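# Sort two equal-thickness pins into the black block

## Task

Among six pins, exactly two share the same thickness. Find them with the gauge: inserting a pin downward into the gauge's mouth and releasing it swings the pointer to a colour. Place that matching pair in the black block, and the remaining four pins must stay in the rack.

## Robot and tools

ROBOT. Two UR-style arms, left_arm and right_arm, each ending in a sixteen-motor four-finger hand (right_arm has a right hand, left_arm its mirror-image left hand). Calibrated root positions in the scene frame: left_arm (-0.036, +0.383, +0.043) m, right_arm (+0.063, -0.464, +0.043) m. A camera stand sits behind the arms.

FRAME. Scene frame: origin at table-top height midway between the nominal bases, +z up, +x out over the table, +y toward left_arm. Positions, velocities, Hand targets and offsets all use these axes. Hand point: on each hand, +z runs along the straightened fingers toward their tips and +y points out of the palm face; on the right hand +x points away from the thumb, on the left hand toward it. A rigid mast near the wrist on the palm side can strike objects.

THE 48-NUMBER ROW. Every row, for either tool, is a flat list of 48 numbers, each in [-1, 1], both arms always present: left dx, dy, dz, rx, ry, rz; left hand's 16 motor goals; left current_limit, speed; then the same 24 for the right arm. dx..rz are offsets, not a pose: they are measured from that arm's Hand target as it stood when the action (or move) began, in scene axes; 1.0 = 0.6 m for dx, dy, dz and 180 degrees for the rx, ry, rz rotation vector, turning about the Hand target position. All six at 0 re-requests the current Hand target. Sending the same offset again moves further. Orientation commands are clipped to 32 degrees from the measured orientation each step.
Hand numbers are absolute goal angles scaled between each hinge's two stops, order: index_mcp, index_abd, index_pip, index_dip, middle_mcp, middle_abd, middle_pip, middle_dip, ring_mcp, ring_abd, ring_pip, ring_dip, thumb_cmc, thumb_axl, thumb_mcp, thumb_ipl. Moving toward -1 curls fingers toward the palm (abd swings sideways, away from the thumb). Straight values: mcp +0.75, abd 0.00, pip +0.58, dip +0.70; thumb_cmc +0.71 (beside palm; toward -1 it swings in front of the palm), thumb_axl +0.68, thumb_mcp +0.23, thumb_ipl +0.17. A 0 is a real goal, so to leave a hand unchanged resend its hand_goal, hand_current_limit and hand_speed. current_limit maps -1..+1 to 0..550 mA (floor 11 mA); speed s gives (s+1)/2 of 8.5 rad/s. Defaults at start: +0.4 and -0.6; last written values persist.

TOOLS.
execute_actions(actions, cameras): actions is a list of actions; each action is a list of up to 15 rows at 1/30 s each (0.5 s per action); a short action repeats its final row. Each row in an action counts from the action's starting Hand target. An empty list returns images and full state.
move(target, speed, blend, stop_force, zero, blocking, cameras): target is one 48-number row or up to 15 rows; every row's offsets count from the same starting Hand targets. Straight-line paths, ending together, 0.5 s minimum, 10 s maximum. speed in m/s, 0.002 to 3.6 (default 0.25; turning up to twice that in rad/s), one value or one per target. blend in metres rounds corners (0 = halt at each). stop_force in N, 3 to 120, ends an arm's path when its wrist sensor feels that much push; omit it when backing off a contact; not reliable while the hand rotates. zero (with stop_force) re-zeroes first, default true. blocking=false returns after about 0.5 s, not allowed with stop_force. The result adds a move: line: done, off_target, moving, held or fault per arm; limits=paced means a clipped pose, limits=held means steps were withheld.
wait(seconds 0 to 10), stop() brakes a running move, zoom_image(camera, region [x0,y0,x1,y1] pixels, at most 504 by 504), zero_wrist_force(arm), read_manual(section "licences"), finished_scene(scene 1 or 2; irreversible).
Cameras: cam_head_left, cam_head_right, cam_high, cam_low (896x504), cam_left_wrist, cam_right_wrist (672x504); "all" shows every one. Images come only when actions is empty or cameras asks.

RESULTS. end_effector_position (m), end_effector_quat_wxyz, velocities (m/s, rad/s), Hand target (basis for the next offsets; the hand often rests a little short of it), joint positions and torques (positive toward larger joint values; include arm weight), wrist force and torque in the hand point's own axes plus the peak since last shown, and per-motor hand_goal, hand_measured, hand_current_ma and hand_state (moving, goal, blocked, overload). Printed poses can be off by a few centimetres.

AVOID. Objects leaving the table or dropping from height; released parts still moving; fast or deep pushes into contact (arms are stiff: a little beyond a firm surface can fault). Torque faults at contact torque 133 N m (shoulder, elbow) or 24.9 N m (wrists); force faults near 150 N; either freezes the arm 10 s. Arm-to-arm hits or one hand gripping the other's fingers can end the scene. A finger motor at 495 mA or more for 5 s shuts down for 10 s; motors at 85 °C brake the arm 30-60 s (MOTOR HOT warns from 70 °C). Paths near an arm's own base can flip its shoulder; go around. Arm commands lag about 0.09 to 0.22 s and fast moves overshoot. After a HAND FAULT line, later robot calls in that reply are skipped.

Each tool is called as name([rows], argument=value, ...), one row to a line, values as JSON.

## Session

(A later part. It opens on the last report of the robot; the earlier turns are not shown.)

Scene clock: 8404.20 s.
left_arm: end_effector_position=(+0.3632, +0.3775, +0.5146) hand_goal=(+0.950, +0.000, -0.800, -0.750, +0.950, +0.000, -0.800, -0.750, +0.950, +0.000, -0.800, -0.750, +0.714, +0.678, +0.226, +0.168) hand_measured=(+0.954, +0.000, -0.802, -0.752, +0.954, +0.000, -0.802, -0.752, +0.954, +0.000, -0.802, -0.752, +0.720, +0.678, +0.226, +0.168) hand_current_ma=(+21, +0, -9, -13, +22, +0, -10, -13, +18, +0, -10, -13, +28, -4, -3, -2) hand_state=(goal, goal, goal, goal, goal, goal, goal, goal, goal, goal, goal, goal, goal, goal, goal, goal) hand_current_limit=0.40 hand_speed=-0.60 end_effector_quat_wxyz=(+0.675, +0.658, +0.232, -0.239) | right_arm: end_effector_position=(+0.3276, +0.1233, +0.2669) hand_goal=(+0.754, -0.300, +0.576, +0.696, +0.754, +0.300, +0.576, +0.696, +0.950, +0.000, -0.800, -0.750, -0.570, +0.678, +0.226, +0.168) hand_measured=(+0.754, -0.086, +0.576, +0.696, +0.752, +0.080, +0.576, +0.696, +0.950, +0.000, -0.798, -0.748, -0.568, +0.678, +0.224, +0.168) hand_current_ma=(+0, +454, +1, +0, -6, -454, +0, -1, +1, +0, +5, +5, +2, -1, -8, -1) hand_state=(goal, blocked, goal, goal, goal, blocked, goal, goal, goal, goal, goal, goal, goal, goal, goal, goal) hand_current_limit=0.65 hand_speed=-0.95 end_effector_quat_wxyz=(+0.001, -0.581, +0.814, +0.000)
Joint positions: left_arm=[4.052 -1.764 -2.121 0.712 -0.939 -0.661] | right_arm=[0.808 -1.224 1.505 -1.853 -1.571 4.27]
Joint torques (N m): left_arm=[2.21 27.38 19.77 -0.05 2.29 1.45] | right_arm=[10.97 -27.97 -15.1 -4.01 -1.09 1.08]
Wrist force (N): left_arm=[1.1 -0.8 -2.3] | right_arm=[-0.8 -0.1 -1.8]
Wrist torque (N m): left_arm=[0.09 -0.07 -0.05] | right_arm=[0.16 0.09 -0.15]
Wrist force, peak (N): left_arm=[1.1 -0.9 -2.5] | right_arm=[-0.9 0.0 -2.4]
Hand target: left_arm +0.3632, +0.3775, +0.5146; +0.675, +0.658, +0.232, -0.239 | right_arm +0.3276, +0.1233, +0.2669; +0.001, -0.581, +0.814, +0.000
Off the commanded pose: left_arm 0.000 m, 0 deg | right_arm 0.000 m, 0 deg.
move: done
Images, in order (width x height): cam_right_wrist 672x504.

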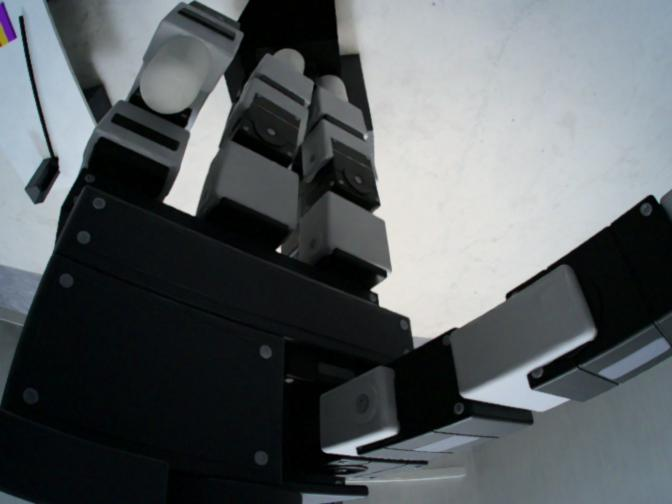

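move(target=[0,0,0,0,0,0,0.95,0,-0.8,-0.75,0.95,0,-0.8,-0.75,0.95,0,-0.8,-0.75,0.714,0.678,0.226,0.168,0.4,-0.6,0,0,0,0,0,0,0.754,-0.02,0.576,0.696,0.754,0.02,0.576,0.696,0.95,0,-0.8,-0.75,-0.571,0.678,0.226,0.168,0.5,-0.85])

wait(seconds=0.5)

move([
  [0,0,0,0,0,0,0.95,0,-0.8,-0.75,0.95,0,-0.8,-0.75,0.95,0,-0.8,-0.75,0.714,0.678,0.226,0.168,0.4,-0.6,0,0,0.05,0,0,0,0.754,-0.02,0.576,0.696,0.754,0.02,0.576,0.696,0.95,0,-0.8,-0.75,-0.571,0.678,0.226,0.168,0.5,-0.85],
  [0,0,0,0,0,0,0.95,0,-0.8,-0.75,0.95,0,-0.8,-0.75,0.95,0,-0.8,-0.75,0.714,0.678,0.226,0.168,0.4,-0.6,0,0,0.2,0,0,0,0.754,-0.02,0.576,0.696,0.754,0.02,0.576,0.696,0.95,0,-0.8,-0.75,-0.571,0.678,0.226,0.168,0.5,-0.85],
  [0,0,0,0,0,0,0.95,0,-0.8,-0.75,0.95,0,-0.8,-0.75,0.95,0,-0.8,-0.75,0.714,0.678,0.226,0.168,0.4,-0.6,0,-0.35,0.25,0,0,0,0.754,-0.02,0.576,0.696,0.754,0.02,0.576,0.696,0.95,0,-0.8,-0.75,-0.571,0.678,0.226,0.168,0.5,-0.85],
], speed=[0.03,0.15,0.2], blend=0.01, cameras=["all"])

zoom_image(camera="cam_low", region=[450, 140, 530, 240])

zoom_image(camera="cam_head_left", region=[320, 160, 420, 270])

zoom_image(camera="cam_high", region=[315, 130, 415, 200])

Scene clock: 8415.13 s.
left_arm: end_effector_position=(+0.3632, +0.3775, +0.5146) hand_goal=(+0.950, +0.000, -0.800, -0.750, +0.950, +0.000, -0.800, -0.750, +0.950, +0.000, -0.800, -0.750, +0.714, +0.678, +0.226, +0.168) hand_measured=(+0.954, +0.000, -0.802, -0.752, +0.954, +0.000, -0.802, -0.752, +0.954, +0.000, -0.802, -0.752, +0.720, +0.678, +0.226, +0.168) hand_current_ma=(+21, +0, -9, -13, +22, +0, -10, -13, +18, +0, -10, -13, +28, -4, -3, -2) hand_state=(goal, goal, goal, goal, goal, goal, goal, goal, goal, goal, goal, goal, goal, goal, goal, goal) hand_current_limit=0.40 hand_speed=-0.60 end_effector_quat_wxyz=(+0.675, +0.658, +0.232, -0.239) | right_arm: end_effector_position=(+0.3276, +0.1233, +0.2669) hand_goal=(+0.754, -0.020, +0.576, +0.696, +0.754, +0.020, +0.576, +0.696, +0.950, +0.000, -0.800, -0.750, -0.570, +0.678, +0.226, +0.168) hand_measured=(+0.754, -0.022, +0.576, +0.696, +0.752, +0.022, +0.576, +0.696, +0.950, +0.000, -0.798, -0.748, -0.568, +0.678, +0.224, +0.168) hand_current_ma=(+0, -5, +1, +0, -6, +5, +0, -1, +1, +0, +5, +5, +2, -1, -8, -1) hand_state=(goal, goal, goal, goal, goal, goal, goal, goal, goal, goal, goal, goal, goal, goal, goal, goal) hand_current_limit=0.50 hand_speed=-0.85 end_effector_quat_wxyz=(+0.001, -0.581, +0.814, +0.000)
Joint positions: left_arm=[4.052 -1.764 -2.121 0.712 -0.939 -0.661] | right_arm=[0.808 -1.224 1.505 -1.853 -1.571 4.27]
Joint torques (N m): left_arm=[1.88 26.84 19.41 0.02 2.29 1.42] | right_arm=[8.53 -27.98 -13.86 -4 -1.47 1.26]
Wrist force (N): left_arm=[0.9 -0.6 -2.4] | right_arm=[-0.8 0.0 -2.0]
Wrist torque (N m): left_arm=[0.12 -0.05 -0.07] | right_arm=[0.18 0.11 -0.15]
Wrist force, peak (N): left_arm=[1.3 -0.6 -2.5] | right_arm=[-0.8 -0.3 -2.3]
Hand target: left_arm +0.3632, +0.3775, +0.5146; +0.675, +0.658, +0.232, -0.239 | right_arm +0.3276, +0.1233, +0.2669; +0.001, -0.581, +0.814, +0.000
Off the commanded pose: left_arm 0.000 m, 0 deg | right_arm 0.000 m, 0 deg.
move: done

Scene clock: 8415.63 s.
left_arm: end_effector_position=(+0.3632, +0.3775, +0.5146) hand_goal=(+0.950, +0.000, -0.800, -0.750, +0.950, +0.000, -0.800, -0.750, +0.950, +0.000, -0.800, -0.750, +0.714, +0.678, +0.226, +0.168) hand_measured=(+0.954, +0.000, -0.802, -0.752, +0.954, +0.000, -0.802, -0.752, +0.954, +0.000, -0.802, -0.752, +0.720, +0.678, +0.226, +0.168) hand_current_ma=(+21, +0, -9, -13, +22, +0, -10, -13, +18, +0, -10, -13, +28, -4, -3, -2) hand_state=(goal, goal, goal, goal, goal, goal, goal, goal, goal, goal, goal, goal, goal, goal, goal, goal) hand_current_limit=0.40 hand_speed=-0.60 end_effector_quat_wxyz=(+0.675, +0.658, +0.232, -0.239) | right_arm: end_effector_position=(+0.3276, +0.1233, +0.2669) hand_goal=(+0.754, -0.020, +0.576, +0.696, +0.754, +0.020, +0.576, +0.696, +0.950, +0.000, -0.800, -0.750, -0.570, +0.678, +0.226, +0.168) hand_measured=(+0.754, -0.022, +0.576, +0.696, +0.752, +0.022, +0.576, +0.696, +0.950, +0.000, -0.798, -0.748, -0.568, +0.678, +0.224, +0.168) hand_current_ma=(+0, -5, +1, +0, -6, +5, +0, -1, +1, +0, +5, +5, +2, -1, -8, -1) hand_state=(goal, goal, goal, goal, goal, goal, goal, goal, goal, goal, goal, goal, goal, goal, goal, goal) hand_current_limit=0.50 hand_speed=-0.85 end_effector_quat_wxyz=(+0.001, -0.581, +0.814, +0.000)
Joint positions: left_arm=[4.052 -1.764 -2.121 0.712 -0.939 -0.661] | right_arm=[0.808 -1.224 1.505 -1.853 -1.571 4.27]
Joint torques (N m): left_arm=[1.72 26.69 20.08 -0.02 2.33 1.39] | right_arm=[8.03 -28.08 -14.33 -3.87 -1.83 1.26]
Wrist force (N): left_arm=[1.0 -0.6 -2.3] | right_arm=[-0.6 0.2 -1.8]
Wrist torque (N m): left_arm=[0.12 -0.06 -0.06] | right_arm=[0.19 0.05 -0.13]
Wrist force, peak (N): left_arm=[1.2 -0.7 -2.5] | right_arm=[-0.6 -0.2 -2.3]
Hand target: left_arm +0.3632, +0.3775, +0.5146; +0.675, +0.658, +0.232, -0.239 | right_arm +0.3276, +0.1233, +0.2669; +0.001, -0.581, +0.814, +0.000
Off the commanded pose: left_arm 0.000 m, 0 deg | right_arm 0.000 m, 0 deg.
wait: 0.50 s; at rest by 0.17 s

Scene clock: 8419.07 s.
left_arm: end_effector_position=(+0.3632, +0.3775, +0.5146) hand_goal=(+0.950, +0.000, -0.800, -0.750, +0.950, +0.000, -0.800, -0.750, +0.950, +0.000, -0.800, -0.750, +0.714, +0.678, +0.226, +0.168) hand_measured=(+0.954, +0.000, -0.802, -0.752, +0.954, +0.000, -0.802, -0.752, +0.954, +0.000, -0.802, -0.752, +0.720, +0.678, +0.226, +0.168) hand_current_ma=(+21, +0, -9, -13, +22, +0, -10, -13, +18, +0, -10, -13, +28, -4, -3, -2) hand_state=(goal, goal, goal, goal, goal, goal, goal, goal, goal, goal, goal, goal, goal, goal, goal, goal) hand_current_limit=0.40 hand_speed=-0.60 end_effector_quat_wxyz=(+0.675, +0.658, +0.232, -0.239) | right_arm: end_effector_position=(+0.3276, -0.0865, +0.4168) hand_goal=(+0.754, -0.020, +0.576, +0.696, +0.754, +0.020, +0.576, +0.696, +0.950, +0.000, -0.800, -0.750, -0.570, +0.678, +0.226, +0.168) hand_measured=(+0.754, -0.022, +0.576, +0.696, +0.752, +0.022, +0.576, +0.696, +0.950, +0.000, -0.798, -0.748, -0.568, +0.678, +0.224, +0.168) hand_current_ma=(+0, -4, +1, +0, -6, +5, +0, -1, +1, +0, +5, +5, +2, -1, -8, -1) hand_state=(goal, goal, goal, goal, goal, goal, goal, goal, goal, goal, goal, goal, goal, goal, goal, goal) hand_current_limit=0.50 hand_speed=-0.85 end_effector_quat_wxyz=(+0.001, -0.581, +0.814, +0.000)
Joint positions: left_arm=[4.052 -1.764 -2.121 0.712 -0.939 -0.661] | right_arm=[0.493 -1.665 1.62 -1.527 -1.57 3.955]
Joint torques (N m): left_arm=[1.26 27.45 19.56 -0.09 2.09 1.58] | right_arm=[-12.44 -24.74 -14.79 -1.32 2.59 -1.25]
Wrist force (N): left_arm=[0.9 -0.7 -2.1] | right_arm=[-0.4 0.0 -1.6]
Wrist torque (N m): left_arm=[0.08 -0.05 -0.08] | right_arm=[0.12 0.04 0.00]
Wrist force, peak (N): left_arm=[1.0 -1.0 -2.4] | right_arm=[-1.1 -0.2 -2.8]
Hand target: left_arm +0.3632, +0.3775, +0.5146; +0.675, +0.658, +0.232, -0.239 | right_arm +0.3276, -0.0867, +0.4169; +0.001, -0.581, +0.814, +0.000
Off the commanded pose: left_arm 0.000 m, 0 deg | right_arm 0.000 m, 0 deg.
move: done

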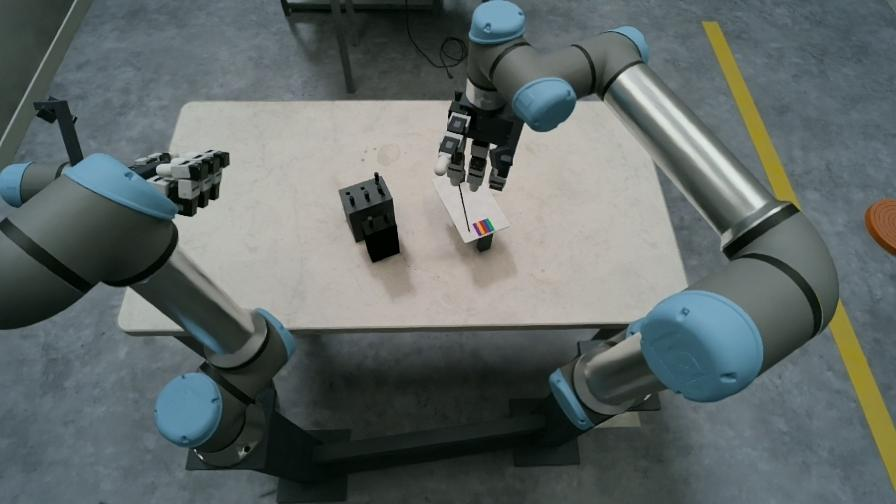

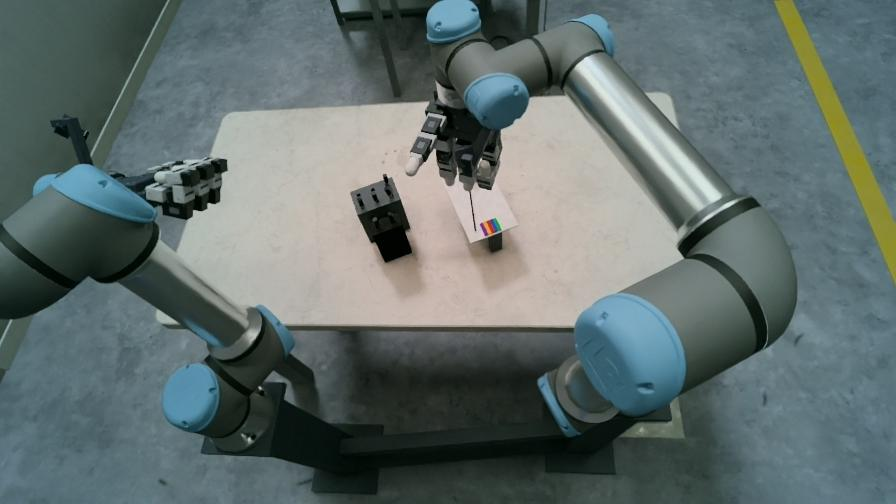

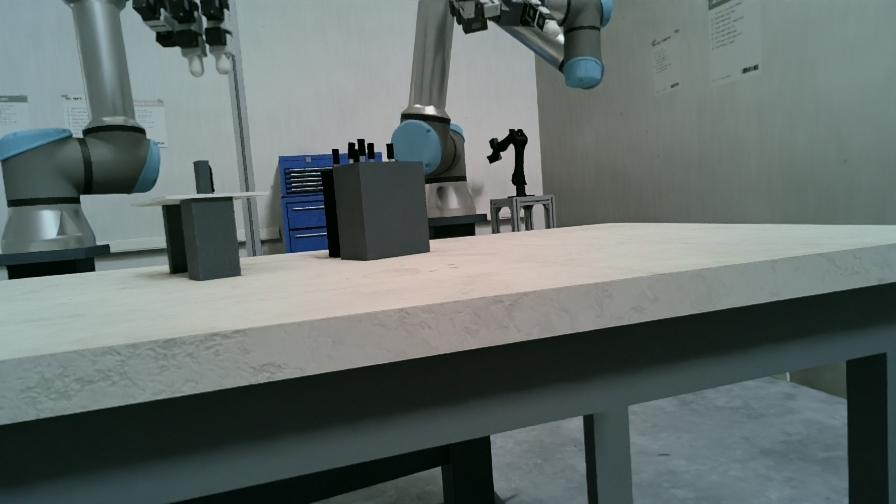

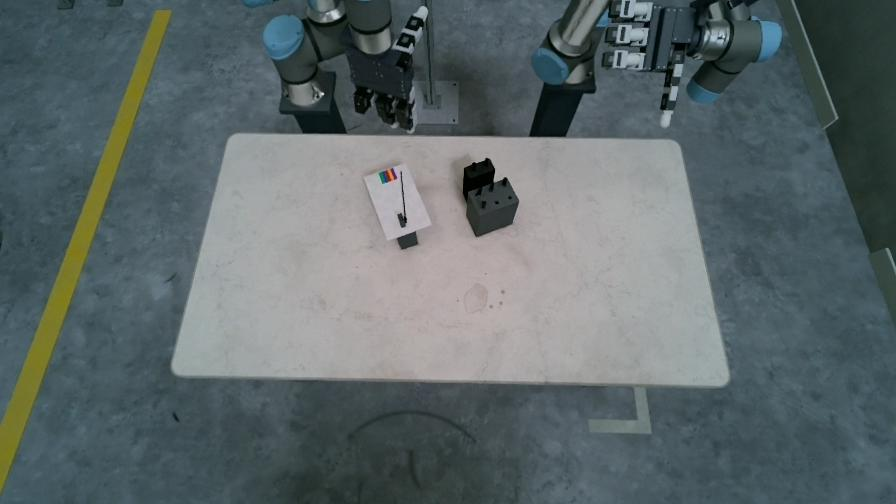

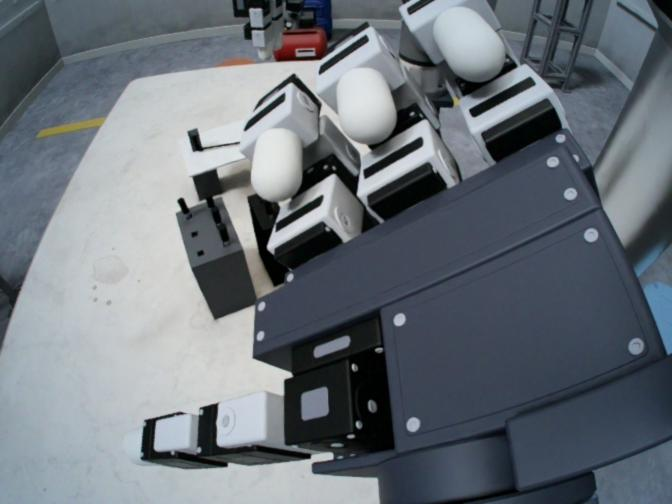

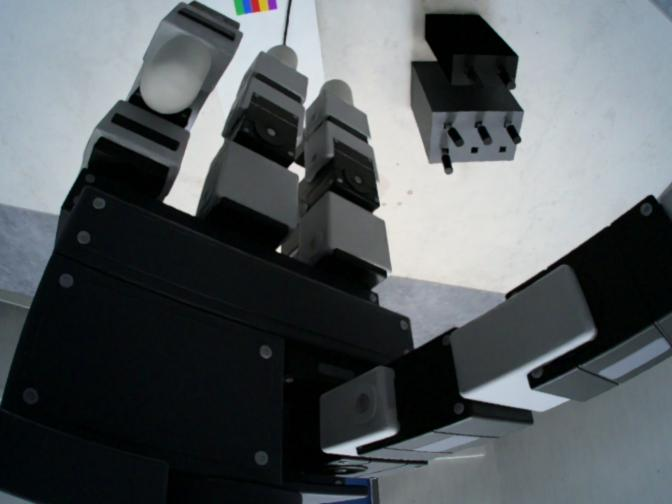

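Scaled by 5.040.

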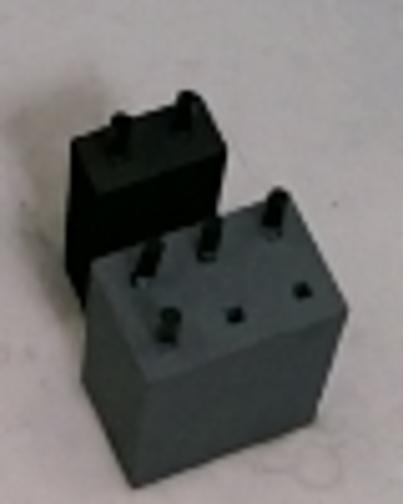

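Scaled by 4.582.

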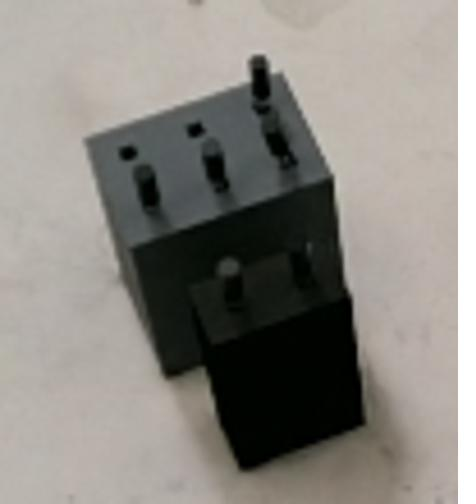

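Scaled by 5.040.

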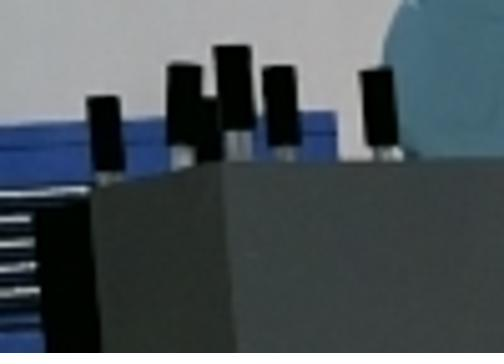

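finished_scene(scene=1)

The scene is finished: the task was done.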